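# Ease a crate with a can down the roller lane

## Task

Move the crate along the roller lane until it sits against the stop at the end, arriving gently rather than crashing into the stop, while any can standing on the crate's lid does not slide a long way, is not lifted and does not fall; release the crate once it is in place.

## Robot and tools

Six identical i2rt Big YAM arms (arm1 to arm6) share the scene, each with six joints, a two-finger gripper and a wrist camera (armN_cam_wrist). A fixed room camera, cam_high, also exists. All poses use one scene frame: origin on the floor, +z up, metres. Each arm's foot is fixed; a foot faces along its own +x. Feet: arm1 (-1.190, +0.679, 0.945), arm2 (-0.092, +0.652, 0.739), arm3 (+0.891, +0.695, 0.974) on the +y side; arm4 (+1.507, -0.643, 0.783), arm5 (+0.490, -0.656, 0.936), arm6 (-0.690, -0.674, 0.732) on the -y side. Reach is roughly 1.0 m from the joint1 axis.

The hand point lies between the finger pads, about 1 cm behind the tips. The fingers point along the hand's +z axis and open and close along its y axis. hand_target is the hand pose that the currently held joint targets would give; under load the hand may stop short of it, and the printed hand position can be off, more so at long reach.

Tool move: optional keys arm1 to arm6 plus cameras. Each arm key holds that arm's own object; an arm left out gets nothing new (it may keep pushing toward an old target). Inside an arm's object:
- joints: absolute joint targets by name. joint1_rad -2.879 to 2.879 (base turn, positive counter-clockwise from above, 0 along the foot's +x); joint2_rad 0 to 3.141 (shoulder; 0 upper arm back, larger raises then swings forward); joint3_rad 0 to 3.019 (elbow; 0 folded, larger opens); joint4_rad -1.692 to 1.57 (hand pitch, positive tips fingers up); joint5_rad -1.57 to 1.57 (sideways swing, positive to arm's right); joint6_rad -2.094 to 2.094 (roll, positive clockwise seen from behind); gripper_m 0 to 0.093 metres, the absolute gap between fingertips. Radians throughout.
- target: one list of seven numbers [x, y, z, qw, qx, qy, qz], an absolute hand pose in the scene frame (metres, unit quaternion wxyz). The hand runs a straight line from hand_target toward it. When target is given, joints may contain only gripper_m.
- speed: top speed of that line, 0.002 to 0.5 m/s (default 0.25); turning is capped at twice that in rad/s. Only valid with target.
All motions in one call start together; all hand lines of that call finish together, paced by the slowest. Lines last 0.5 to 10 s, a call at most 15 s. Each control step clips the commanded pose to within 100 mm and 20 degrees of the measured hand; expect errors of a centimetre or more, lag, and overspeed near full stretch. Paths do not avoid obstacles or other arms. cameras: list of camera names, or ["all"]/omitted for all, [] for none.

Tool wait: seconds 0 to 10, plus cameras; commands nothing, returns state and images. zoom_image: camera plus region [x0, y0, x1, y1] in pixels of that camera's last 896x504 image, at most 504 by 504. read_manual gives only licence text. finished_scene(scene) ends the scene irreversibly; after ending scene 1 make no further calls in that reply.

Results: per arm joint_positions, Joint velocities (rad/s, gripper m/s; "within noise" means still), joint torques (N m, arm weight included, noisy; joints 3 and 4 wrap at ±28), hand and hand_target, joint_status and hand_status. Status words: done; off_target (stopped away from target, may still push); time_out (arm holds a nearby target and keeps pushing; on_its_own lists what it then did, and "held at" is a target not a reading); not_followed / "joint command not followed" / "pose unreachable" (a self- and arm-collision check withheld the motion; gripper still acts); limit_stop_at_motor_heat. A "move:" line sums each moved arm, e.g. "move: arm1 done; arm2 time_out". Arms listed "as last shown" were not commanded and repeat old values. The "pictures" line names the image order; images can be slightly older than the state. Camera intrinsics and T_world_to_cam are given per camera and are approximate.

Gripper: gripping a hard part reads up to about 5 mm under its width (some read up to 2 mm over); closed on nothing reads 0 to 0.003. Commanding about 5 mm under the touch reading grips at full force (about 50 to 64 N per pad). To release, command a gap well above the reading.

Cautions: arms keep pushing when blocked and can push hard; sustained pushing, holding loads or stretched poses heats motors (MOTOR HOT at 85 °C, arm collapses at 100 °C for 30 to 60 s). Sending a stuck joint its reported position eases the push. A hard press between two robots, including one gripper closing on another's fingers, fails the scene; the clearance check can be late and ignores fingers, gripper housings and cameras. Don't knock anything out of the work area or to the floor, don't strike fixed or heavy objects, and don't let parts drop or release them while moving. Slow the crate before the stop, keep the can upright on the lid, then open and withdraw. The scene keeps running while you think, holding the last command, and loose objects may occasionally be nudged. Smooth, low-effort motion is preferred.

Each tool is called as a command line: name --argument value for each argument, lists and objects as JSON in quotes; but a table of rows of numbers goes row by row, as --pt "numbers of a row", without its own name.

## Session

move --cameras '["arm1_cam_wrist","arm6_cam_wrist","arm2_cam_wrist","cam_high","arm4_cam_wrist"]'

Scene clock: 0.00 s.
Joint torques (N m): no reading
Heat: arm1: hottest joint2_rad 27 °C; arm2: hottest joint1_rad 33 °C; arm3: hottest joint3_rad 32 °C; arm4: hottest joint2_rad 33 °C; arm5: hottest joint3_rad 30 °C; arm6: hottest joint2_rad 31 °C.
Joint velocities: within noise
arm1.joint_positions: joint1_rad=+0.695 joint2_rad=+0.647 joint3_rad=+1.378 joint4_rad=-1.397 joint5_rad=-0.127 joint6_rad=+0.100 gripper_m=+0.09396
arm1.joint_status: not commanded
arm1.hand: x=-1.0042 y=+0.5271 z=+1.4603 quat_wxyz=(-0.431, -0.356, -0.824, +0.091) (m; scene frame)
arm1.hand_target: x=-1.0055 y=+0.5284 z=+1.4733 quat_wxyz=(-0.443, -0.352, -0.819, +0.096) (m; scene frame)
arm1.hand_status: not commanded
arm2.joint_positions: joint1_rad=-0.177 joint2_rad=+0.588 joint3_rad=+1.410 joint4_rad=-1.254 joint5_rad=+0.120 joint6_rad=+0.229 gripper_m=+0.09396
arm2.joint_status: not commanded
arm2.hand: x=-0.1854 y=+0.4505 z=+1.3155 quat_wxyz=(-0.321, -0.751, -0.370, +0.442) (m; scene frame)
arm2.hand_target: x=-0.1841 y=+0.4539 z=+1.3251 quat_wxyz=(-0.327, -0.746, -0.366, +0.449) (m; scene frame)
arm2.hand_status: not commanded
arm3.joint_positions: joint1_rad=-0.361 joint2_rad=+0.580 joint3_rad=+1.402 joint4_rad=-1.152 joint5_rad=-0.009 joint6_rad=+0.141 gripper_m=+0.09396
arm3.joint_status: not commanded
arm3.hand: x=+0.8212 y=+0.4765 z=+1.5705 quat_wxyz=(-0.381, -0.685, -0.432, +0.446) (m; scene frame)
arm3.hand_target: x=+0.8226 y=+0.4807 z=+1.5816 quat_wxyz=(-0.387, -0.679, -0.428, +0.453) (m; scene frame)
arm3.hand_status: not commanded
arm4.joint_positions: joint1_rad=+0.072 joint2_rad=+0.566 joint3_rad=+1.325 joint4_rad=-1.372 joint5_rad=-0.133 joint6_rad=-0.072 gripper_m=+0.09396
arm4.joint_status: not commanded
arm4.hand: x=+1.4135 y=-0.4394 z=+1.2931 quat_wxyz=(-0.242, +0.751, -0.474, -0.390) (m; scene frame)
arm4.hand_target: x=+1.4140 y=-0.4415 z=+1.3060 quat_wxyz=(-0.251, +0.746, -0.469, -0.400) (m; scene frame)
arm4.hand_status: not commanded
arm5.joint_positions: joint1_rad=-0.644 joint2_rad=+0.508 joint3_rad=+1.333 joint4_rad=-1.145 joint5_rad=-0.060 joint6_rad=+0.153 gripper_m=+0.09396
arm5.joint_status: not commanded
arm5.hand: x=+0.6330 y=-0.4801 z=+1.5096 quat_wxyz=(-0.495, +0.295, -0.760, -0.302) (m; scene frame)
arm5.hand_target: x=+0.6304 y=-0.4831 z=+1.5197 quat_wxyz=(-0.503, +0.293, -0.753, -0.306) (m; scene frame)
arm5.hand_status: not commanded
arm6.joint_positions: joint1_rad=+0.589 joint2_rad=+0.503 joint3_rad=+1.424 joint4_rad=-1.482 joint5_rad=+0.061 joint6_rad=+0.175 gripper_m=+0.09396
arm6.joint_status: not commanded
arm6.hand: x=-0.7852 y=-0.5410 z=+1.2773 quat_wxyz=(-0.199, +0.744, -0.460, -0.442) (m; scene frame)
arm6.hand_target: x=-0.7832 y=-0.5436 z=+1.2851 quat_wxyz=(-0.202, +0.740, -0.457, -0.451) (m; scene frame)
arm6.hand_status: not commanded
pictures: arm1_cam_wrist, arm2_cam_wrist, arm4_cam_wrist, arm6_cam_wrist, cam_high
camera_calibration:
arm1_cam_wrist: T_world_to_cam=[[-0.659737, -0.730689, -0.175616, -0.016641], [-0.680735, 0.680064, -0.272236, -0.640339], [0.31835, -0.0600563, -0.946069, 1.86061], [0, 0, 0, 1]] pos_world=[-1.0392, 0.535053, 1.58302]
arm2_cam_wrist: T_world_to_cam=[[-0.847775, 0.513152, -0.133986, -0.21421], [0.505926, 0.706698, -0.494588, 0.430163], [-0.159111, -0.487086, -0.858738, 1.44667], [0, 0, 0, 1]] pos_world=[-0.169051, 0.510581, 1.42636]
arm4_cam_wrist: T_world_to_cam=[[0.904734, 0.425977, 0.00013082, -1.09384], [0.402495, -0.854759, -0.327696, -0.516368], [-0.139479, 0.29653, -0.944783, 1.67963], [0, 0, 0, 1]] pos_world=[1.43174, -0.473483, 1.41782]
arm6_cam_wrist: T_world_to_cam=[[0.857645, 0.503408, -0.104999, 1.07918], [0.438004, -0.82209, -0.363758, 0.364219], [-0.269438, 0.265985, -0.925557, 1.24094], [0, 0, 0, 1]] pos_world=[-0.750724, -0.573919, 1.39437]

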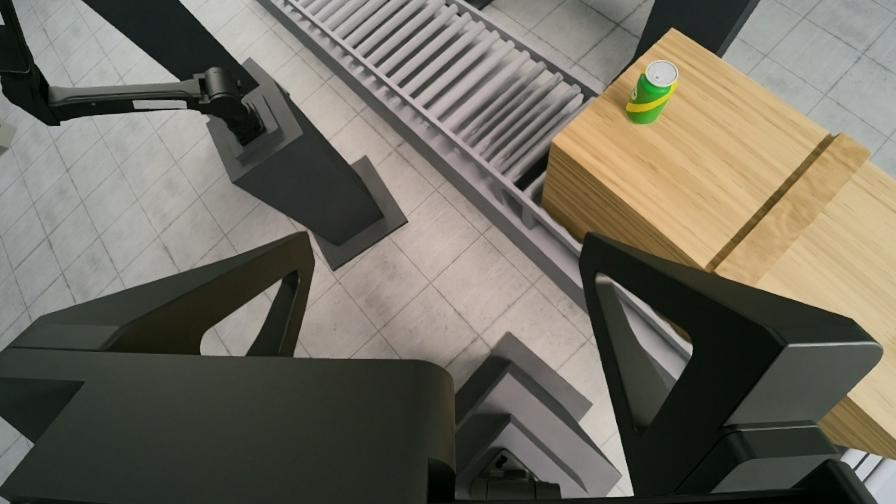

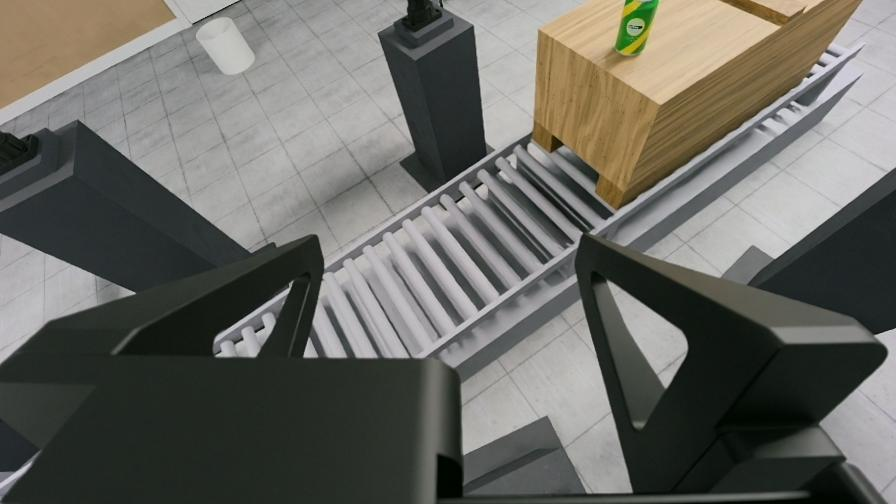

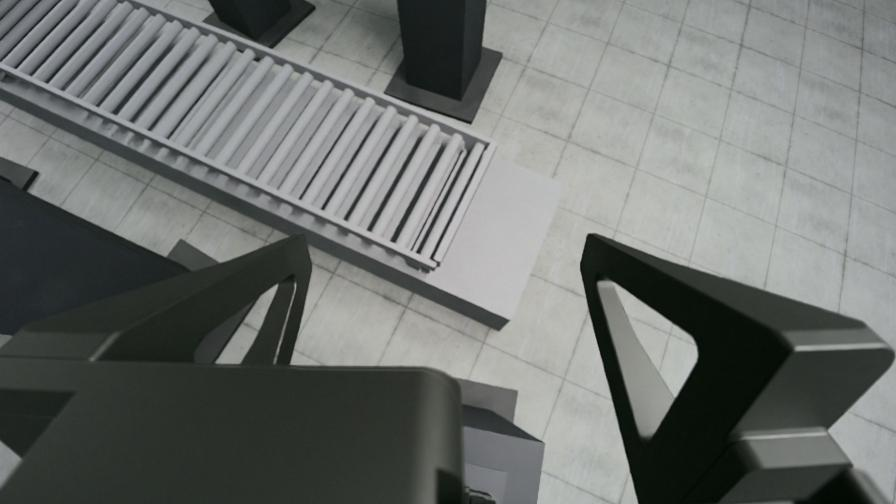

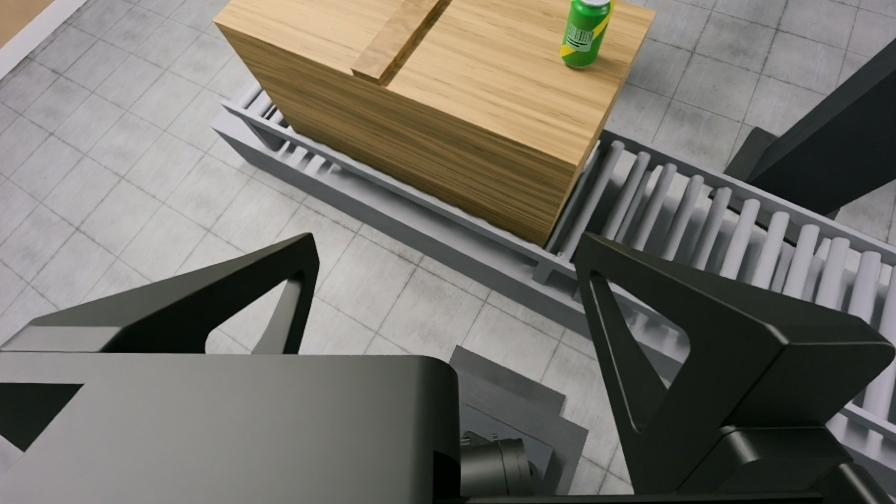

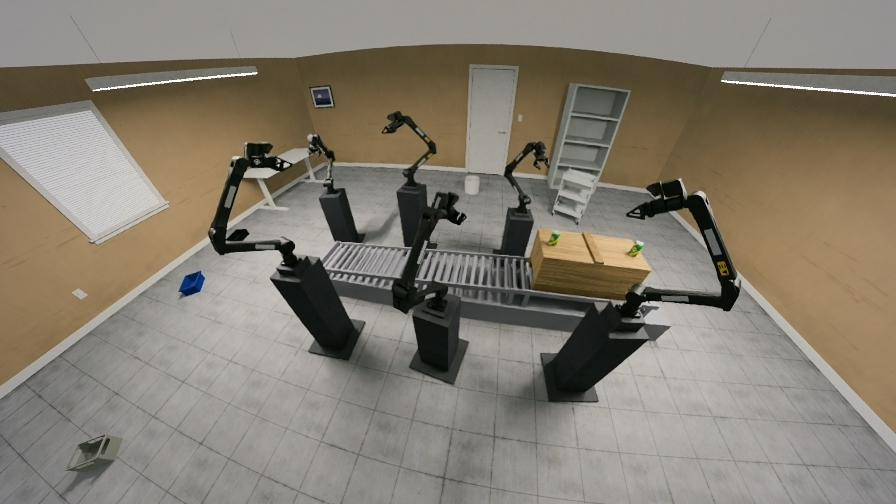

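move --arm1 '{"target":[-1.19,0.16,1.07,0,0.7071,0.7071,0],"speed":0.15}' --cameras '["arm1_cam_wrist","cam_high"]'

Scene clock: 22.27 s.
Joint torques (N m): arm1=[-0.21 -12.04 12.22 -0.32 0.13 0.12] | arm2=[-0.09 2.84 8.51 2.19 -0.01 -0.04] | arm3=[-0.56 3.02 10.59 1.84 0.06 -0.06] | arm4=[-0.73 0.91 8.94 2.71 -0.06 -0.06] | arm5=[-0.67 4.07 10.45 2.24 0 -0.02] | arm6=[0.62 3.6 8.91 2.36 -0.01 -0.11]
Heat: arm1: hottest joint3_rad 29 °C; arm2: hottest joint1_rad 32 °C; arm3: hottest joint3_rad 36 °C; arm4: hottest joint2_rad 33 °C; arm5: hottest joint3_rad 33 °C; arm6: hottest joint2_rad 31 °C.
move: arm1 off_target
Joint velocities: within noise
arm1.joint_positions: joint1_rad=-0.092 joint2_rad=+1.737 joint3_rad=+1.378 joint4_rad=-1.246 joint5_rad=-0.003 joint6_rad=-0.013 gripper_m=+0.09396
arm1.joint_status: not commanded
arm1.hand: x=-1.1858 y=+0.1785 z=+1.0556 quat_wxyz=(+0.011, -0.700, -0.714, -0.013) (m; scene frame)
arm1.hand_target: x=-1.1901 y=+0.1609 z=+1.0703 quat_wxyz=(+0.000, -0.707, -0.707, +0.000) (m; scene frame)
arm1.hand_status: off_target (0.024 m and 2.2 deg from the pose sent, 0.567 m and 66.8 deg at the start)
arm2, arm3, arm4, arm5, arm6: as last shown
pictures: arm1_cam_wrist, cam_high
camera_calibration:
arm1_cam_wrist: T_world_to_cam=[[-0.999798, -0.00718267, -0.0187808, -1.16025], [-0.017145, 0.792503, 0.609628, -0.801023], [0.0105051, 0.609826, -0.792465, 0.867874], [0, 0, 0, 1]] pos_world=[-1.18286, 0.0972265, 1.1543]

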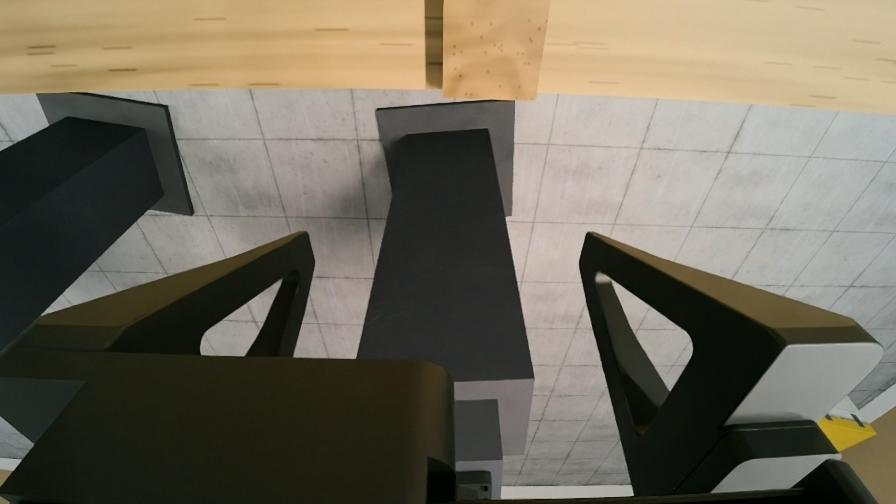

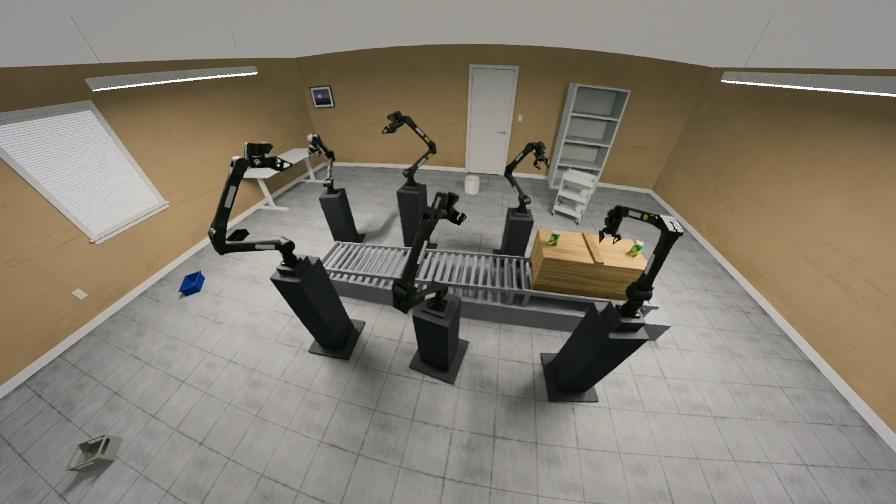

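move --arm1 '{"target":[-1.207,0.11,0.955,0,0.7071,0.7071,0],"speed":0.1}' --cameras '["arm1_cam_wrist"]'

Scene clock: 30.53 s.
Joint torques (N m): arm1=[-0.21 -13.98 11.04 0.36 0.14 -0.1] | arm2=[-0.62 2.9 8.54 2.06 -0.03 -0.04] | arm3=[-0.44 2.78 10.59 1.88 0.04 -0.09] | arm4=[-0.44 0.91 8.98 2.73 -0.05 -0.08] | arm5=[-0.62 4.13 10.44 2.22 0 -0.02] | arm6=[0.62 3.6 8.91 2.37 -0.01 -0.11]
Heat: arm1: hottest joint3_rad 30 °C; arm2: hottest joint1_rad 32 °C; arm3: hottest joint3_rad 37 °C; arm4: hottest joint2_rad 33 °C; arm5: hottest joint3_rad 33 °C; arm6: hottest joint2_rad 31 °C.
move: arm1 off_target
Joint velocities: within noise
arm1.joint_positions: joint1_rad=-0.120 joint2_rad=+1.975 joint3_rad=+1.416 joint4_rad=-1.061 joint5_rad=-0.002 joint6_rad=-0.017 gripper_m=+0.09396
arm1.joint_status: not commanded
arm1.hand: x=-1.2011 y=+0.1344 z=+0.9465 quat_wxyz=(+0.016, -0.708, -0.705, -0.018) (m; scene frame)
arm1.hand_target: x=-1.2071 y=+0.1111 z=+0.9557 quat_wxyz=(+0.000, -0.707, -0.707, +0.000) (m; scene frame)
arm1.hand_status: off_target (0.026 m and 2.8 deg from the pose sent, 0.123 m and 2.2 deg at the start)
arm2, arm3, arm4, arm5, arm6: as last shown
pictures: arm1_cam_wrist
camera_calibration:
arm1_cam_wrist: T_world_to_cam=[[-0.99969, 0.017476, -0.0177557, -1.18199], [0.00265436, 0.783356, 0.621568, -0.68618], [0.0247715, 0.621328, -0.783159, 0.815225], [0, 0, 0, 1]] pos_world=[-1.2, 0.0516576, 1.04397]

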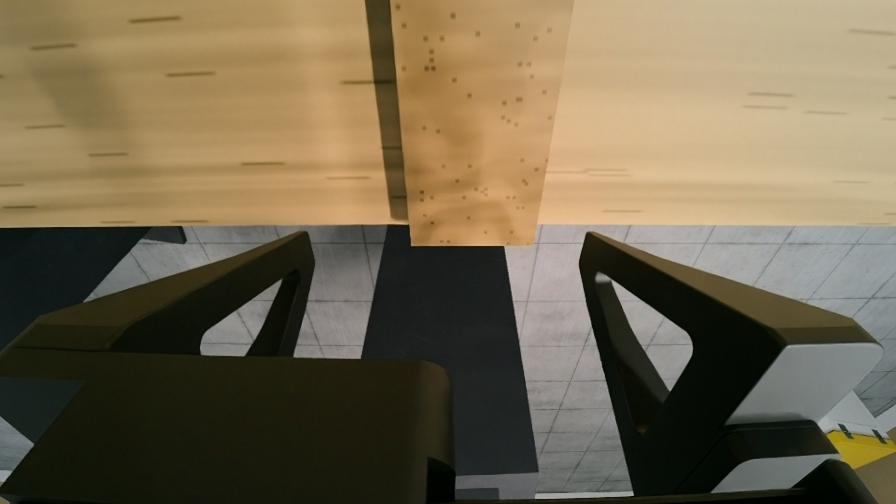

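move --arm1 '{"target":[-1.221,0.092,0.912,0,0.7071,0.7071,0],"speed":0.06}' --cameras '["arm1_cam_wrist"]'

Scene clock: 37.47 s.
Joint torques (N m): arm1=[-0.21 -14.51 10.63 0.38 0.11 -0.14] | arm2=[-0.21 3.31 8.5 1.88 -0.01 -0.01] | arm3=[-0.38 2.78 10.54 1.89 0.06 -0.08] | arm4=[-0.62 0.79 8.92 2.7 -0.05 -0.07] | arm5=[-0.62 4.13 10.45 2.24 0 -0.02] | arm6=[0.62 3.6 8.91 2.36 -0.01 -0.11]
Heat: arm1: hottest joint3_rad 31 °C; arm2: hottest joint1_rad 32 °C; arm3: hottest joint3_rad 38 °C; arm4: hottest joint2_rad 33 °C; arm5: hottest joint3_rad 34 °C; arm6: hottest joint2_rad 31 °C.
move: arm1 off_target
Joint velocities: within noise
arm1.joint_positions: joint1_rad=-0.144 joint2_rad=+2.070 joint3_rad=+1.457 joint4_rad=-0.999 joint5_rad=-0.002 joint6_rad=-0.040 gripper_m=+0.09396
arm1.joint_status: not commanded
arm1.hand: x=-1.2149 y=+0.1152 z=+0.9071 quat_wxyz=(+0.014, -0.709, -0.705, -0.016) (m; scene frame)
arm1.hand_target: x=-1.2212 y=+0.0930 z=+0.9126 quat_wxyz=(+0.000, -0.707, -0.707, +0.000) (m; scene frame)
arm1.hand_status: off_target (0.025 m and 2.5 deg from the pose sent, 0.058 m and 2.8 deg at the start)
arm2, arm3, arm4, arm5, arm6: as last shown
pictures: arm1_cam_wrist
camera_calibration:
arm1_cam_wrist: T_world_to_cam=[[-0.999669, 0.0180993, -0.018302, -1.1957], [0.00295974, 0.787144, 0.616763, -0.642394], [0.0255693, 0.616504, -0.786936, 0.801666], [0, 0, 0, 1]] pos_world=[-1.2139, 0.0330672, 1.00518]

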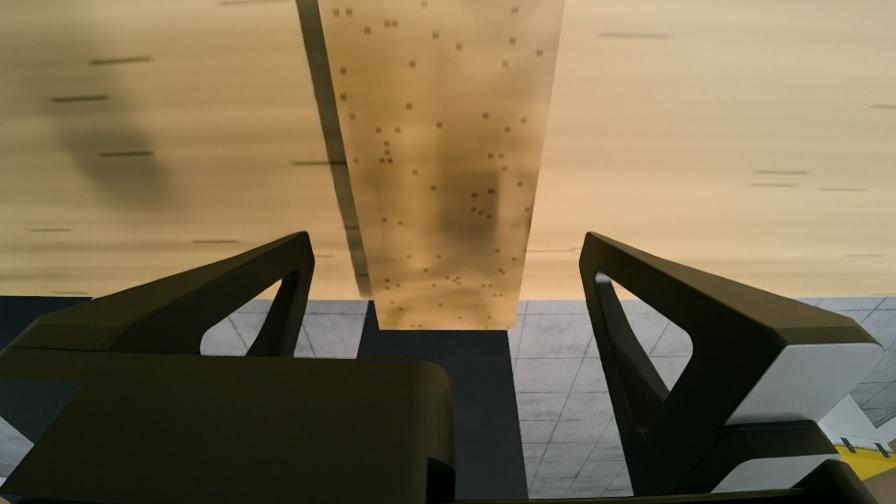

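move --arm1 '{"target":[-1.221,0.090,0.881,0,0.7071,0.7071,0],"speed":0.05}' --cameras '["arm1_cam_wrist"]'

Scene clock: 43.90 s.
Joint torques (N m): arm1=[-0.15 -14.97 9.99 0.28 0.13 -0.1] | arm2=[-0.26 3.19 8.51 1.98 0.03 -0.03] | arm3=[-0.5 2.96 10.54 1.87 0.06 -0.08] | arm4=[-0.73 0.79 8.92 2.7 -0.05 -0.06] | arm5=[-0.62 4.13 10.44 2.22 0 -0.02] | arm6=[0.62 3.6 8.91 2.37 -0.01 -0.11]
Heat: arm1: hottest joint3_rad 31 °C; arm2: hottest joint1_rad 32 °C; arm3: hottest joint3_rad 38 °C; arm4: hottest joint2_rad 33 °C; arm5: hottest joint3_rad 34 °C; arm6: hottest joint2_rad 31 °C.
move: arm1 off_target
Joint velocities: within noise
arm1.joint_positions: joint1_rad=-0.144 joint2_rad=+2.123 joint3_rad=+1.457 joint4_rad=-0.942 joint5_rad=-0.002 joint6_rad=-0.040 gripper_m=+0.09396
arm1.joint_status: not commanded
arm1.hand: x=-1.2151 y=+0.1108 z=+0.8777 quat_wxyz=(+0.012, -0.709, -0.705, -0.015) (m; scene frame)
arm1.hand_target: x=-1.2212 y=+0.0909 z=+0.8815 quat_wxyz=(+0.000, -0.707, -0.707, +0.000) (m; scene frame)
arm1.hand_status: off_target (0.022 m and 2.2 deg from the pose sent, 0.037 m and 2.5 deg at the start)
arm2, arm3, arm4, arm5, arm6: as last shown
pictures: arm1_cam_wrist
camera_calibration:
arm1_cam_wrist: T_world_to_cam=[[-0.999677, 0.0176796, -0.0182661, -1.19639], [0.00275768, 0.789729, 0.613449, -0.618254], [0.0252708, 0.613201, -0.789523, 0.783478], [0, 0, 0, 1]] pos_world=[-1.2141, 0.0289753, 0.975988]

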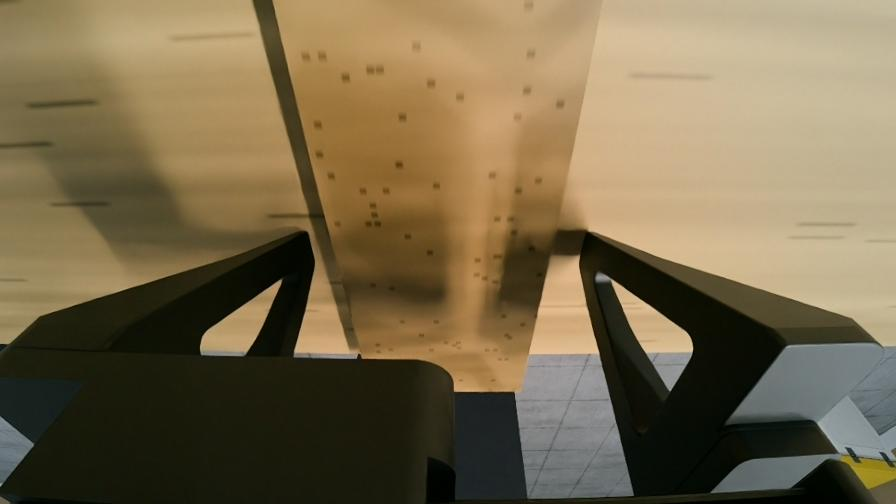

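move --arm1 '{"joints":{"gripper_m":0.072}}' --cameras '["arm1_cam_wrist"]'

move --arm1 '{"joints":{"gripper_m":0.055}}' --cameras '["arm1_cam_wrist"]'

Scene clock: 49.47 s.
Joint torques (N m): arm1=[-0.15 -14.97 10.03 0.32 0.13 -0.12] | arm2=[-0.67 3.55 8.43 1.95 0 -0.01] | arm3=[-0.56 2.61 10.52 1.89 0.07 -0.07] | arm4=[-0.56 0.85 8.91 2.7 -0.06 -0.07] | arm5=[-0.67 4.13 10.44 2.22 0 -0.02] | arm6=[0.62 3.55 8.91 2.37 -0.01 -0.11]
Heat: arm1: hottest joint3_rad 32 °C; arm2: hottest joint3_rad 33 °C; arm3: hottest joint3_rad 39 °C; arm4: hottest joint3_rad 34 °C; arm5: hottest joint3_rad 35 °C; arm6: hottest joint2_rad 31 °C.
move: arm1 done
Joint velocities: within noise
arm1.joint_positions: joint1_rad=-0.144 joint2_rad=+2.123 joint3_rad=+1.457 joint4_rad=-0.942 joint5_rad=-0.002 joint6_rad=-0.040 gripper_m=+0.07219
arm1.joint_status: all done
arm1.hand: x=-1.2151 y=+0.1108 z=+0.8777 quat_wxyz=(+0.012, -0.709, -0.705, -0.015) (m; scene frame)
arm1.hand_target: x=-1.2212 y=+0.0909 z=+0.8815 quat_wxyz=(+0.000, -0.707, -0.707, +0.000) (m; scene frame)
arm1.hand_status: not commanded
arm2, arm3, arm4, arm5, arm6: as last shown
pictures: arm1_cam_wrist
camera_calibration:
arm1_cam_wrist: T_world_to_cam=[[-0.999677, 0.0176796, -0.0182661, -1.19639], [0.00275768, 0.789729, 0.613449, -0.618254], [0.0252708, 0.613201, -0.789523, 0.783478], [0, 0, 0, 1]] pos_world=[-1.2141, 0.0289753, 0.975988]

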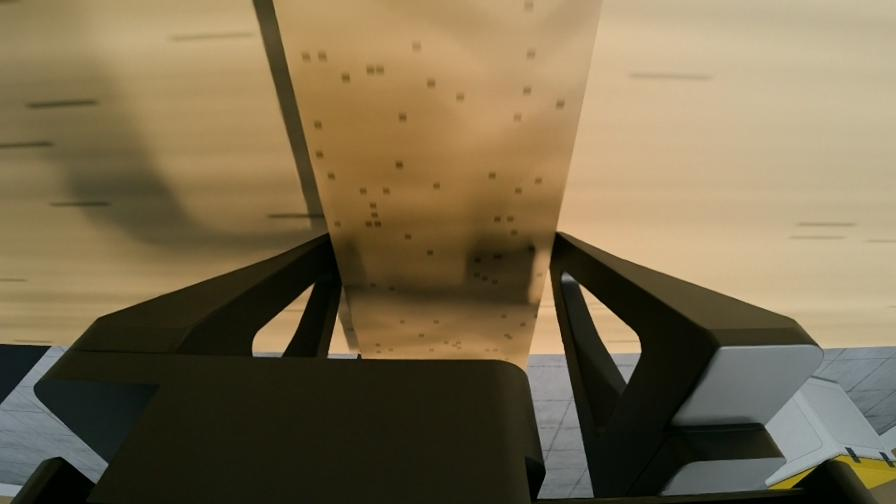

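Scene clock: 50.03 s.
Joint torques (N m): arm1=[-0.09 -15.15 10 0.34 0.21 -0.12] | arm2=[-0.79 2.9 8.47 1.96 -0.02 -0.07] | arm3=[-0.5 2.84 10.56 1.87 0.07 -0.07] | arm4=[-0.73 0.97 8.94 2.71 -0.05 -0.06] | arm5=[-0.62 4.13 10.44 2.22 0 -0.02] | arm6=[0.62 3.6 8.91 2.37 -0.01 -0.11]
Heat: arm1: hottest joint3_rad 32 °C; arm2: hottest joint3_rad 33 °C; arm3: hottest joint3_rad 39 °C; arm4: hottest joint3_rad 34 °C; arm5: hottest joint3_rad 35 °C; arm6: hottest joint2_rad 31 °C.
move: arm1 off_target
Joint velocities: within noise
arm1.joint_positions: joint1_rad=-0.144 joint2_rad=+2.123 joint3_rad=+1.457 joint4_rad=-0.942 joint5_rad=-0.003 joint6_rad=-0.040 gripper_m=+0.06285
arm1.joint_status: gripper_m off_target (ended at +0.06288, target +0.05500)
arm1.hand: x=-1.2149 y=+0.1106 z=+0.8777 quat_wxyz=(+0.012, -0.708, -0.706, -0.015) (m; scene frame)
arm1.hand_target: x=-1.2212 y=+0.0908 z=+0.8815 quat_wxyz=(+0.000, -0.707, -0.707, +0.000) (m; scene frame)
arm1.hand_status: not commanded
arm2, arm3, arm4, arm5, arm6: as last shown
pictures: arm1_cam_wrist
camera_calibration:
arm1_cam_wrist: T_world_to_cam=[[-0.999653, 0.0173475, -0.0198008, -1.19476], [0.00156469, 0.789991, 0.613117, -0.619388], [0.0262785, 0.612873, -0.789744, 0.784926], [0, 0, 0, 1]] pos_world=[-1.214, 0.0289766, 0.975991]

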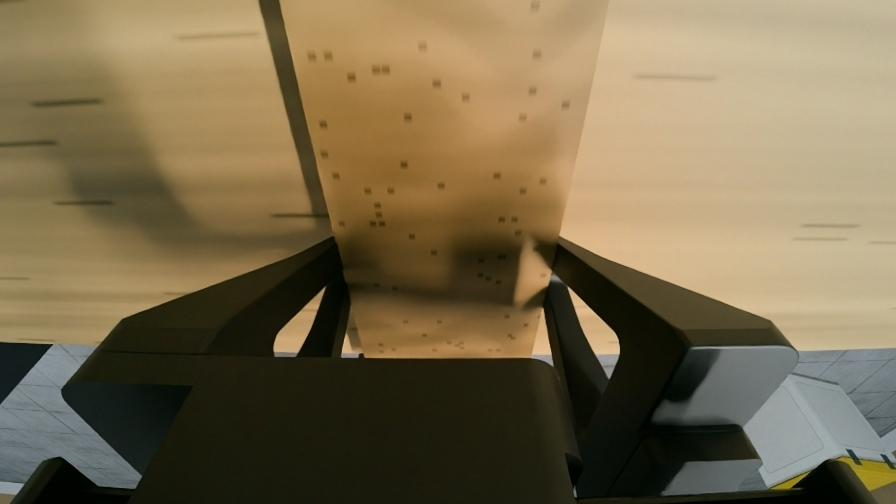

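move --arm1 '{"target":[-0.85,0.092,0.867,0,0.7071,0.7071,0],"speed":0.07}' --arm6 '{"target":[-0.84,-0.16,1.07,0,0.7071,-0.7071,0],"speed":0.15}' --cameras '["arm1_cam_wrist","arm6_cam_wrist","cam_high"]'

Scene clock: 61.20 s.
Joint torques (N m): arm1=[-0.62 -16.21 10.44 -0.02 0.93 -0.17] | arm2=[-0.03 3.08 8.44 1.94 -0.01 -0.04] | arm3=[-0.56 2.9 10.55 1.88 0.05 -0.08] | arm4=[-0.62 0.79 8.95 2.71 -0.06 -0.06] | arm5=[-0.67 4.07 10.43 2.22 0 -0.02] | arm6=[-0.26 -17.85 13.59 0.28 0.06 0.04]
Heat: arm1: hottest joint3_rad 33 °C; arm2: hottest joint3_rad 33 °C; arm3: hottest joint3_rad 40 °C; arm4: hottest joint3_rad 34 °C; arm5: hottest joint3_rad 35 °C; arm6: hottest joint3_rad 32 °C.
move: arm1 off_target; arm6 off_target
Joint velocities: within noise
arm1.joint_positions: joint1_rad=+0.442 joint2_rad=+2.323 joint3_rad=+1.844 joint4_rad=-1.084 joint5_rad=-0.020 joint6_rad=+0.544 gripper_m=+0.06285
arm1.joint_status: not commanded
arm1.hand: x=-0.8416 y=+0.1056 z=+0.8812 quat_wxyz=(-0.006, -0.708, -0.706, -0.009) (m; scene frame)
arm1.hand_target: x=-0.8503 y=+0.0928 z=+0.8674 quat_wxyz=(-0.001, -0.707, -0.707, +0.000) (m; scene frame)
arm1.hand_status: off_target (0.021 m and 1.3 deg from the pose sent, 0.365 m and 2.2 deg at the start)
arm2, arm3, arm4, arm5: as last shown
arm6.joint_positions: joint1_rad=+0.207 joint2_rad=+1.679 joint3_rad=+1.874 joint4_rad=-1.680 joint5_rad=-0.007 joint6_rad=+0.266 gripper_m=+0.09396
arm6.joint_status: not commanded
arm6.hand: x=-0.8418 y=-0.1709 z=+1.0603 quat_wxyz=(-0.021, +0.714, -0.698, -0.039) (m; scene frame)
arm6.hand_target: x=-0.8397 y=-0.1606 z=+1.0694 quat_wxyz=(-0.026, +0.706, -0.706, -0.047) (m; scene frame)
arm6.hand_status: off_target (0.015 m and 5.3 deg from the pose sent, 0.437 m and 63.3 deg at the start; a joint's target at an end of its range on 47 of 185 steps)
pictures: arm1_cam_wrist, arm6_cam_wrist, cam_high
camera_calibration:
arm1_cam_wrist: T_world_to_cam=[[-0.999195, 0.0158602, -0.036839, -0.805901], [-0.0087494, 0.810179, 0.586117, -0.605164], [0.0391421, 0.585968, -0.809388, 0.812046], [0, 0, 0, 1]] pos_world=[-0.842332, 0.0272391, 0.982269]
arm6_cam_wrist: T_world_to_cam=[[0.999132, 0.0316617, -0.0270552, 0.874471], [0.0411276, -0.852369, 0.521321, -0.663304], [-0.00655508, -0.521981, -0.852932, 0.936031], [0, 0, 0, 1]] pos_world=[-0.840297, -0.104476, 1.16782]

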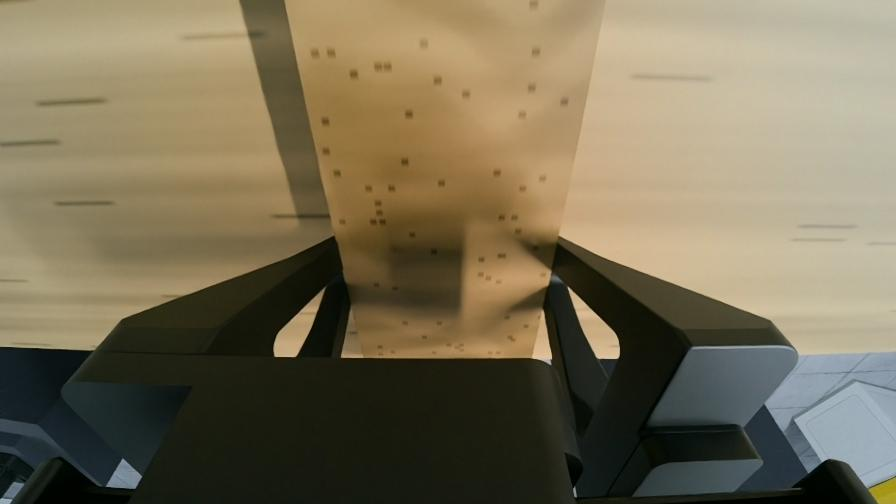

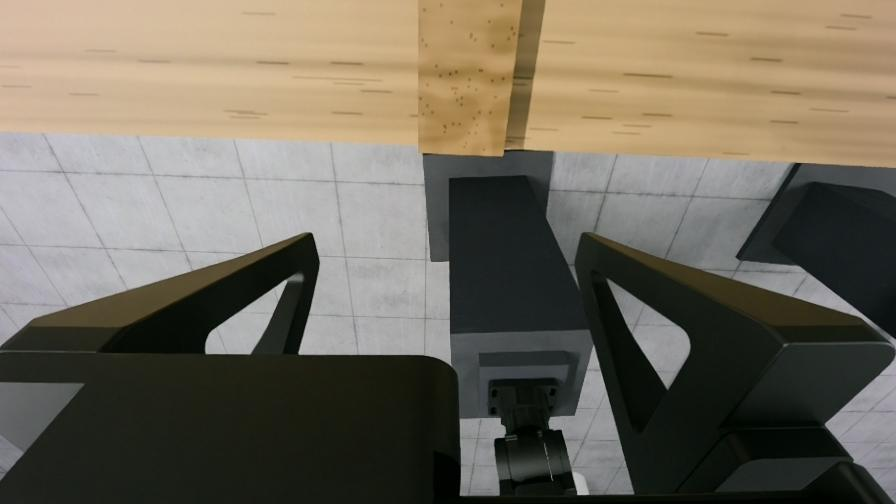

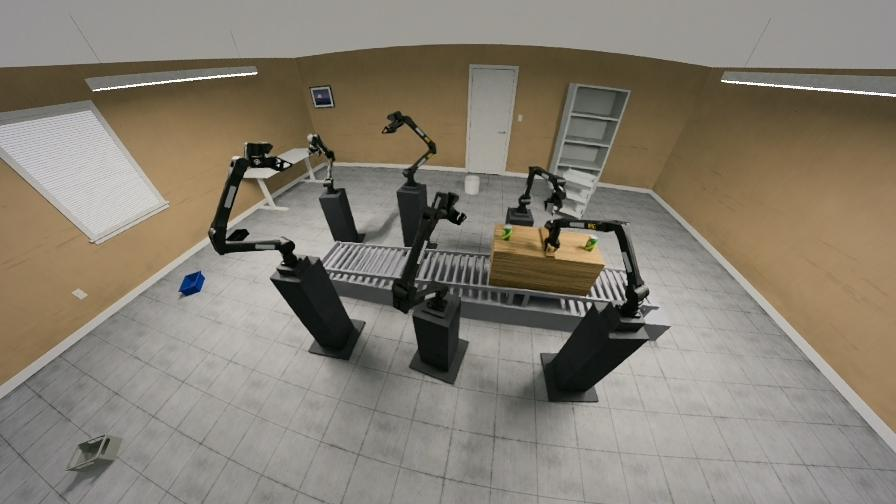

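move --arm6 '{"target":[-0.835,-0.135,0.92,0,0.7071,-0.7071,0],"speed":0.1}' --cameras '["arm6_cam_wrist"]'

Scene clock: 69.13 s.
Joint torques (N m): arm1=[-0.79 -16.56 10.5 -0.03 0.94 -0.18] | arm2=[-0.56 3.6 8.49 1.94 0.02 -0.06] | arm3=[-0.5 3.02 10.59 1.89 0.07 -0.06] | arm4=[-0.56 0.73 8.96 2.73 -0.05 -0.06] | arm5=[-0.67 4.07 10.44 2.22 0 -0.02] | arm6=[-0.26 -19.72 9.21 0.92 0.06 -0.17]
Heat: arm1: hottest joint3_rad 33 °C; arm2: hottest joint3_rad 34 °C; arm3: hottest joint3_rad 40 °C; arm4: hottest joint3_rad 35 °C; arm5: hottest joint3_rad 35 °C; arm6: hottest joint3_rad 33 °C.
move: arm6 off_target
Joint velocities: within noise
arm1: as last shown
arm1.joint_positions: joint1_rad=+0.441 joint2_rad=+2.323 joint3_rad=+1.844 joint4_rad=-1.085 joint5_rad=-0.020 joint6_rad=+0.544 gripper_m=+0.06285
arm1.hand: x=-0.8419 y=+0.1055 z=+0.8812 quat_wxyz=(-0.006, -0.708, -0.706, -0.009) (m; scene frame)
arm2.joint_positions: joint1_rad=-0.177 joint2_rad=+0.588 joint3_rad=+1.410 joint4_rad=-1.254 joint5_rad=+0.120 joint6_rad=+0.229 gripper_m=+0.09396
arm2.joint_status: not commanded
arm2.hand: x=-0.1854 y=+0.4505 z=+1.3155 quat_wxyz=(-0.321, -0.751, -0.370, +0.442) (m; scene frame)
arm2.hand_target: x=-0.1841 y=+0.4539 z=+1.3251 quat_wxyz=(-0.327, -0.746, -0.366, +0.449) (m; scene frame)
arm2.hand_status: not commanded
arm3.joint_positions: joint1_rad=-0.361 joint2_rad=+0.580 joint3_rad=+1.402 joint4_rad=-1.152 joint5_rad=-0.009 joint6_rad=+0.141 gripper_m=+0.09396
arm3.joint_status: not commanded
arm3.hand: x=+0.8212 y=+0.4765 z=+1.5705 quat_wxyz=(-0.381, -0.685, -0.432, +0.446) (m; scene frame)
arm3.hand_target: x=+0.8226 y=+0.4807 z=+1.5816 quat_wxyz=(-0.387, -0.679, -0.428, +0.453) (m; scene frame)
arm3.hand_status: not commanded
arm4.joint_positions: joint1_rad=+0.072 joint2_rad=+0.566 joint3_rad=+1.325 joint4_rad=-1.372 joint5_rad=-0.133 joint6_rad=-0.072 gripper_m=+0.09396
arm4.joint_status: not commanded
arm4.hand: x=+1.4135 y=-0.4394 z=+1.2931 quat_wxyz=(-0.242, +0.751, -0.474, -0.390) (m; scene frame)
arm4.hand_target: x=+1.4140 y=-0.4415 z=+1.3060 quat_wxyz=(-0.251, +0.746, -0.469, -0.400) (m; scene frame)
arm4.hand_status: not commanded
arm5.joint_positions: joint1_rad=-0.644 joint2_rad=+0.508 joint3_rad=+1.333 joint4_rad=-1.145 joint5_rad=-0.060 joint6_rad=+0.153 gripper_m=+0.09396
arm5.joint_status: not commanded
arm5.hand: x=+0.6330 y=-0.4801 z=+1.5096 quat_wxyz=(-0.495, +0.295, -0.760, -0.302) (m; scene frame)
arm5.hand_target: x=+0.6304 y=-0.4831 z=+1.5197 quat_wxyz=(-0.503, +0.293, -0.753, -0.306) (m; scene frame)
arm5.hand_status: not commanded
arm6.joint_positions: joint1_rad=+0.188 joint2_rad=+1.797 joint3_rad=+1.697 joint4_rad=-1.461 joint5_rad=-0.007 joint6_rad=+0.266 gripper_m=+0.09396
arm6.joint_status: not commanded
arm6.hand: x=-0.8392 y=-0.1394 z=+0.9322 quat_wxyz=(-0.002, +0.708, -0.706, -0.006) (m; scene frame)
arm6.hand_target: x=-0.8349 y=-0.1353 z=+0.9201 quat_wxyz=(+0.000, +0.707, -0.707, +0.000) (m; scene frame)
arm6.hand_status: off_target (0.014 m and 0.8 deg from the pose sent, 0.145 m and 5.3 deg at the start)
pictures: arm6_cam_wrist
camera_calibration:
arm6_cam_wrist: T_world_to_cam=[[0.999913, 0.0106411, -0.0077643, 0.847205], [0.0131722, -0.812439, 0.582898, -0.645088], [-0.000105346, -0.58295, -0.812508, 0.802353], [0, 0, 0, 1]] pos_world=[-0.83855, -0.0653785, 1.03452]

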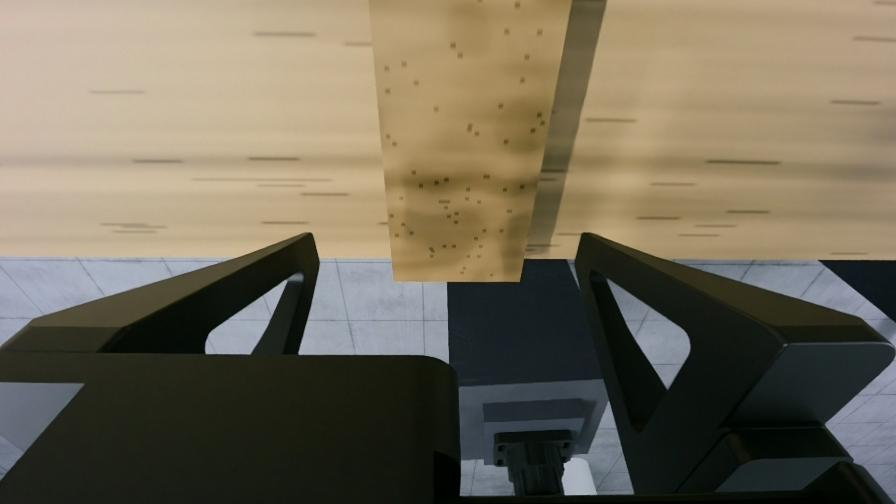

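move --arm6 '{"target":[-0.829,-0.130,0.874,0,0.7071,-0.7071,0],"speed":0.06}' --cameras '["arm6_cam_wrist"]'

Scene clock: 74.83 s.
Joint torques (N m): arm1=[-1.08 -16.38 10.47 0.01 0.94 -0.17] | arm2=[-0.79 3.14 8.47 2.1 0.02 -0.07] | arm3=[-0.62 2.67 10.61 1.92 0.06 -0.07] | arm4=[-0.79 0.85 8.9 2.66 -0.05 -0.06] | arm5=[-0.62 4.13 10.44 2.22 0 -0.02] | arm6=[-0.26 -19.6 8.85 0.92 0.06 -0.25]
Heat: arm1: hottest joint3_rad 33 °C; arm2: hottest joint3_rad 34 °C; arm3: hottest joint3_rad 41 °C; arm4: hottest joint3_rad 35 °C; arm5: hottest joint3_rad 36 °C; arm6: hottest joint2_rad 33 °C.
move: arm6 off_target
Joint velocities: within noise
arm1, arm2, arm3, arm4, arm5: as last shown
arm6.joint_positions: joint1_rad=+0.176 joint2_rad=+1.823 joint3_rad=+1.620 joint4_rad=-1.352 joint5_rad=-0.007 joint6_rad=+0.262 gripper_m=+0.09396
arm6.joint_status: not commanded
arm6.hand: x=-0.8337 y=-0.1329 z=+0.8889 quat_wxyz=(-0.004, +0.705, -0.709, -0.008) (m; scene frame)
arm6.hand_target: x=-0.8290 y=-0.1304 z=+0.8741 quat_wxyz=(+0.000, +0.707, -0.707, +0.000) (m; scene frame)
arm6.hand_status: off_target (0.016 m and 1.1 deg from the pose sent, 0.060 m and 0.8 deg at the start)
pictures: arm6_cam_wrist
camera_calibration:
arm6_cam_wrist: T_world_to_cam=[[0.999955, 0.0026656, -0.00907217, 0.841473], [0.00742362, -0.815565, 0.578617, -0.616024], [-0.00585658, -0.578659, -0.815549, 0.769463], [0, 0, 0, 1]] pos_world=[-0.832355, -0.0593937, 0.991611]

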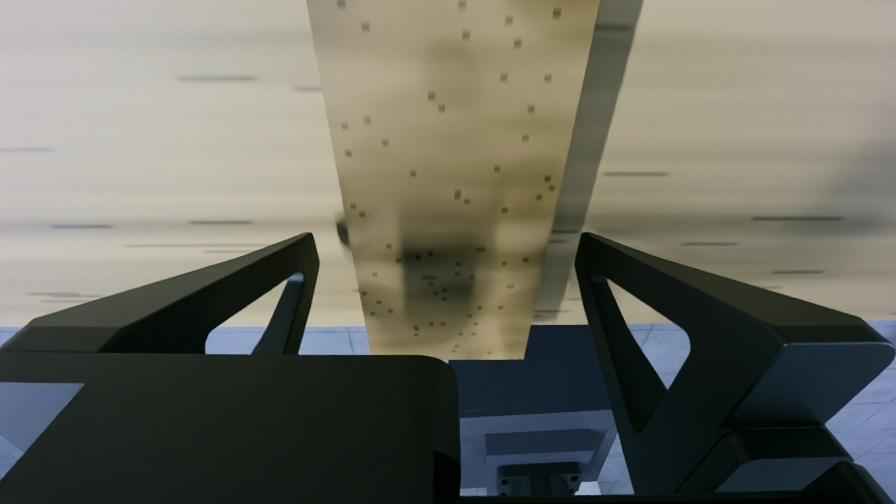

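move --arm6 '{"target":[-0.829,-0.128,0.867,0,0.7071,-0.7071,0],"speed":0.04}' --cameras '[]'

move --arm6 '{"joints":{"gripper_m":0.07}}' --cameras '["arm6_cam_wrist"]'

move --arm6 '{"joints":{"gripper_m":0.055}}' --cameras '["arm6_cam_wrist"]'

Scene clock: 87.13 s.
Joint torques (N m): arm1=[-0.73 -16.44 10.4 -0.12 0.93 -0.19] | arm2=[-0.09 2.84 8.55 2.04 -0.02 -0.05] | arm3=[-0.56 2.84 10.59 1.88 0.07 -0.07] | arm4=[-0.62 0.91 8.92 2.71 -0.07 -0.07] | arm5=[-0.67 4.13 10.44 2.22 0 -0.02] | arm6=[-0.26 -19.37 8.73 0.91 0.06 -0.25]
Heat: arm1: hottest joint3_rad 34 °C; arm2: hottest joint3_rad 34 °C; arm3: hottest joint3_rad 41 °C; arm4: hottest joint3_rad 36 °C; arm5: hottest joint3_rad 36 °C; arm6: hottest joint2_rad 34 °C.
move: arm6 off_target
Joint velocities: within noise
arm1, arm2, arm3, arm4, arm5: as last shown
arm6.joint_positions: joint1_rad=+0.175 joint2_rad=+1.830 joint3_rad=+1.616 joint4_rad=-1.337 joint5_rad=-0.007 joint6_rad=+0.261 gripper_m=+0.09396
arm6.joint_status: not commanded
arm6.hand: x=-0.8341 y=-0.1305 z=+0.8839 quat_wxyz=(-0.005, +0.705, -0.709, -0.010) (m; scene frame)
arm6.hand_target: x=-0.8289 y=-0.1285 z=+0.8672 quat_wxyz=(+0.000, +0.707, -0.707, +0.000) (m; scene frame)
arm6.hand_status: off_target (0.018 m and 1.3 deg from the pose sent, 0.023 m and 1.1 deg at the start)
pictures: none
No camera images: "cameras" was empty.

Scene clock: 87.73 s.
Joint torques (N m): arm1=[-0.85 -15.97 10.45 -0.09 0.95 -0.17] | arm2=[-0.56 3.25 8.55 2.04 -0.04 -0.04] | arm3=[-0.79 2.78 10.61 1.91 0.07 -0.08] | arm4=[-0.62 0.91 8.94 2.66 -0.05 -0.06] | arm5=[-0.67 4.07 10.44 2.22 0 -0.02] | arm6=[-0.32 -19.49 8.73 0.94 0.06 -0.25]
Heat: arm1: hottest joint3_rad 34 °C; arm2: hottest joint3_rad 34 °C; arm3: hottest joint3_rad 41 °C; arm4: hottest joint3_rad 36 °C; arm5: hottest joint3_rad 36 °C; arm6: hottest joint2_rad 34 °C.
move: arm6 done
Joint velocities: within noise
arm1, arm2, arm3, arm4, arm5: as last shown
arm6.joint_positions: joint1_rad=+0.175 joint2_rad=+1.830 joint3_rad=+1.616 joint4_rad=-1.337 joint5_rad=-0.007 joint6_rad=+0.261 gripper_m=+0.07018
arm6.joint_status: all done
arm6.hand: x=-0.8341 y=-0.1305 z=+0.8839 quat_wxyz=(-0.005, +0.705, -0.709, -0.010) (m; scene frame)
arm6.hand_target: x=-0.8289 y=-0.1284 z=+0.8672 quat_wxyz=(+0.000, +0.707, -0.707, +0.000) (m; scene frame)
arm6.hand_status: not commanded
pictures: arm6_cam_wrist
camera_calibration:
arm6_cam_wrist: T_world_to_cam=[[0.999945, 0.00310267, -0.0100663, 0.84272], [0.00832889, -0.817932, 0.575255, -0.607655], [-0.00644869, -0.575307, -0.817912, 0.768868], [0, 0, 0, 1]] pos_world=[-0.832653, -0.0573, 0.986906]

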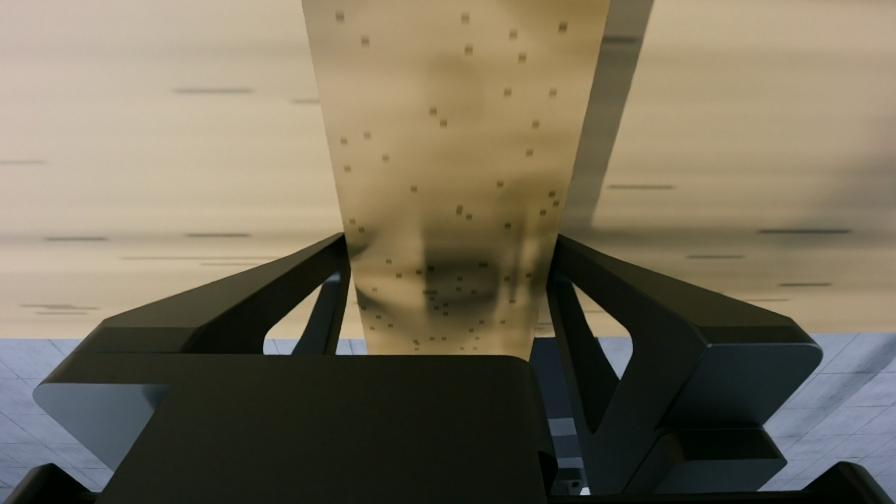

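Scene clock: 88.20 s.
Joint torques (N m): arm1=[-1.03 -16.32 10.48 -0.05 0.94 -0.19] | arm2=[-0.62 3.9 8.53 1.94 -0.03 -0.07] | arm3=[-0.56 2.96 10.56 1.92 0.05 -0.09] | arm4=[-0.56 0.73 8.95 2.69 -0.05 -0.07] | arm5=[-0.67 4.13 10.44 2.24 0 -0.02] | arm6=[-0.15 -19.43 8.73 0.95 -0.01 -0.25]
Heat: arm1: hottest joint3_rad 34 °C; arm2: hottest joint3_rad 34 °C; arm3: hottest joint3_rad 41 °C; arm4: hottest joint3_rad 36 °C; arm5: hottest joint3_rad 36 °C; arm6: hottest joint2_rad 34 °C.
move: arm6 off_target
Joint velocities: within noise
arm1, arm2, arm3, arm4, arm5: as last shown
arm6.joint_positions: joint1_rad=+0.174 joint2_rad=+1.830 joint3_rad=+1.616 joint4_rad=-1.337 joint5_rad=-0.005 joint6_rad=+0.261 gripper_m=+0.06288
arm6.joint_status: gripper_m off_target (ended at +0.06291, target +0.05500)
arm6.hand: x=-0.8334 y=-0.1303 z=+0.8839 quat_wxyz=(-0.006, +0.705, -0.709, -0.010) (m; scene frame)
arm6.hand_target: x=-0.8290 y=-0.1285 z=+0.8672 quat_wxyz=(+0.000, +0.707, -0.707, +0.000) (m; scene frame)
arm6.hand_status: not commanded
pictures: arm6_cam_wrist
camera_calibration:
arm6_cam_wrist: T_world_to_cam=[[0.99996, 0.00268611, -0.00856073, 0.840625], [0.0071201, -0.81814, 0.574974, -0.60832], [-0.00545943, -0.575012, -0.818127, 0.769981], [0, 0, 0, 1]] pos_world=[-0.832056, -0.0572009, 0.986907]

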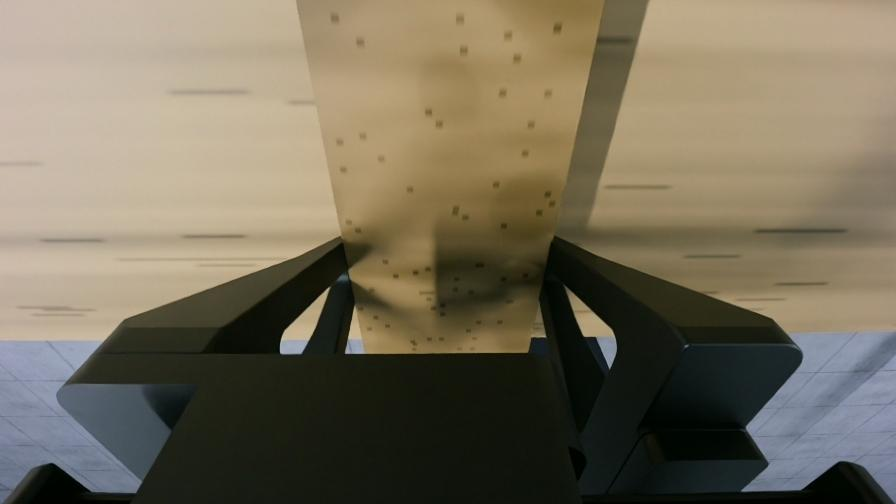

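move --arm6 '{"target":[-0.846,-0.128,0.867,0,0.7071,-0.7071,0],"speed":0.03}' --arm1 '{"target":[-0.842,0.092,0.867,0,0.7071,0.7071,0],"speed":0.03}' --cameras '[]'

move --arm1 '{"joints":{"gripper_m":0.093}}' --cameras '["arm1_cam_wrist"]'

Scene clock: 94.30 s.
Joint torques (N m): arm1=[0.09 -16.03 11.38 0.06 0.99 -0.06] | arm2=[-0.26 2.9 8.54 2.07 -0.02 -0.05] | arm3=[-0.56 2.84 10.58 1.91 0.06 -0.08] | arm4=[-0.67 0.79 8.98 2.66 -0.06 -0.07] | arm5=[-0.62 4.07 10.44 2.22 0 -0.02] | arm6=[1.85 -18.49 10.04 0.75 0.01 0.04]
Heat: arm1: hottest joint3_rad 34 °C; arm2: hottest joint3_rad 34 °C; arm3: hottest joint3_rad 41 °C; arm4: hottest joint3_rad 36 °C; arm5: hottest joint3_rad 36 °C; arm6: hottest joint2_rad 34 °C.
move: arm1 off_target; arm6 off_target
Joint velocities: within noise
arm1.joint_positions: joint1_rad=+0.441 joint2_rad=+2.327 joint3_rad=+1.851 joint4_rad=-1.093 joint5_rad=-0.022 joint6_rad=+0.544 gripper_m=+0.06285
arm1.joint_status: not commanded
arm1.hand: x=-0.8417 y=+0.1057 z=+0.8809 quat_wxyz=(-0.003, -0.708, -0.706, -0.010) (m; scene frame)
arm1.hand_target: x=-0.8424 y=+0.0929 z=+0.8672 quat_wxyz=(-0.001, -0.707, -0.707, +0.000) (m; scene frame)
arm1.hand_status: off_target (0.020 m and 1.3 deg from the pose sent, 0.020 m and 1.2 deg at the start)
arm2, arm3, arm4, arm5: as last shown
arm6.joint_positions: joint1_rad=+0.179 joint2_rad=+1.830 joint3_rad=+1.616 joint4_rad=-1.337 joint5_rad=-0.005 joint6_rad=+0.263 gripper_m=+0.06288
arm6.joint_status: not commanded
arm6.hand: x=-0.8359 y=-0.1309 z=+0.8837 quat_wxyz=(-0.005, +0.706, -0.708, -0.010) (m; scene frame)
arm6.hand_target: x=-0.8458 y=-0.1286 z=+0.8671 quat_wxyz=(+0.000, +0.707, -0.707, +0.000) (m; scene frame)
arm6.hand_status: off_target (0.020 m and 1.3 deg from the pose sent, 0.021 m and 1.3 deg at the start)
pictures: none
No camera images: "cameras" was empty.

Scene clock: 94.93 s.
Joint torques (N m): arm1=[0.15 -16.67 10.71 0.09 0.15 -0.05] | arm2=[-0.21 3.49 8.49 1.8 -0.01 -0.03] | arm3=[-0.62 2.84 10.59 1.89 0.06 -0.07] | arm4=[-0.73 0.62 8.95 2.67 -0.05 -0.07] | arm5=[-0.62 4.07 10.45 2.22 0 -0.02] | arm6=[1.85 -18.49 10.04 0.75 0 0.03]
Heat: arm1: hottest joint3_rad 34 °C; arm2: hottest joint3_rad 34 °C; arm3: hottest joint3_rad 41 °C; arm4: hottest joint3_rad 36 °C; arm5: hottest joint3_rad 36 °C; arm6: hottest joint2_rad 34 °C.
move: arm1 done
Joint velocities: within noise
arm1.joint_positions: joint1_rad=+0.436 joint2_rad=+2.334 joint3_rad=+1.859 joint4_rad=-1.097 joint5_rad=-0.002 joint6_rad=+0.542 gripper_m=+0.09284
arm1.joint_status: all done
arm1.hand: x=-0.8470 y=+0.1014 z=+0.8788 quat_wxyz=(+0.001, -0.709, -0.705, -0.001) (m; scene frame)
arm1.hand_target: x=-0.8425 y=+0.0930 z=+0.8671 quat_wxyz=(-0.001, -0.707, -0.707, +0.000) (m; scene frame)
arm1.hand_status: not commanded
arm2, arm3, arm4, arm5, arm6: as last shown
arm6.hand: x=-0.8361 y=-0.1310 z=+0.8837 quat_wxyz=(-0.006, +0.706, -0.708, -0.010) (m; scene frame)
pictures: arm1_cam_wrist
camera_calibration:
arm1_cam_wrist: T_world_to_cam=[[-0.999682, 0.0192937, -0.0162257, -0.830177], [0.00615217, 0.810886, 0.585171, -0.586986], [0.0244474, 0.584885, -0.810747, 0.801629], [0, 0, 0, 1]] pos_world=[-0.845899, 0.0231355, 0.979936]

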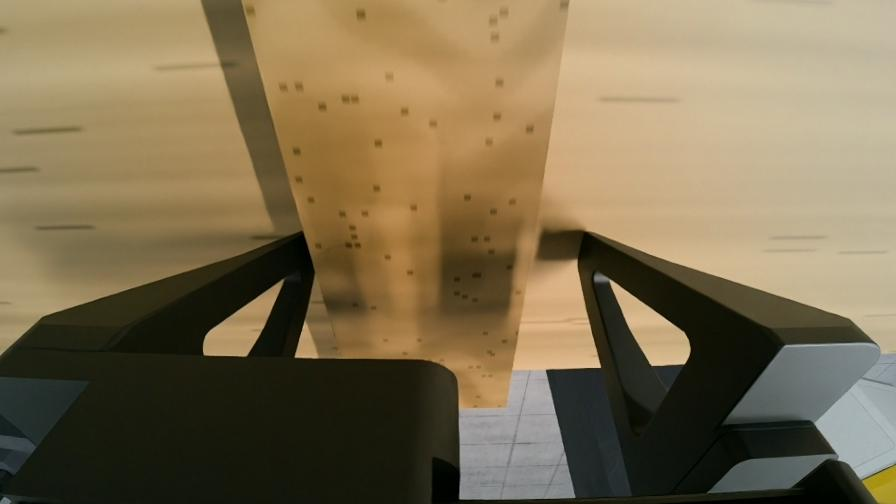

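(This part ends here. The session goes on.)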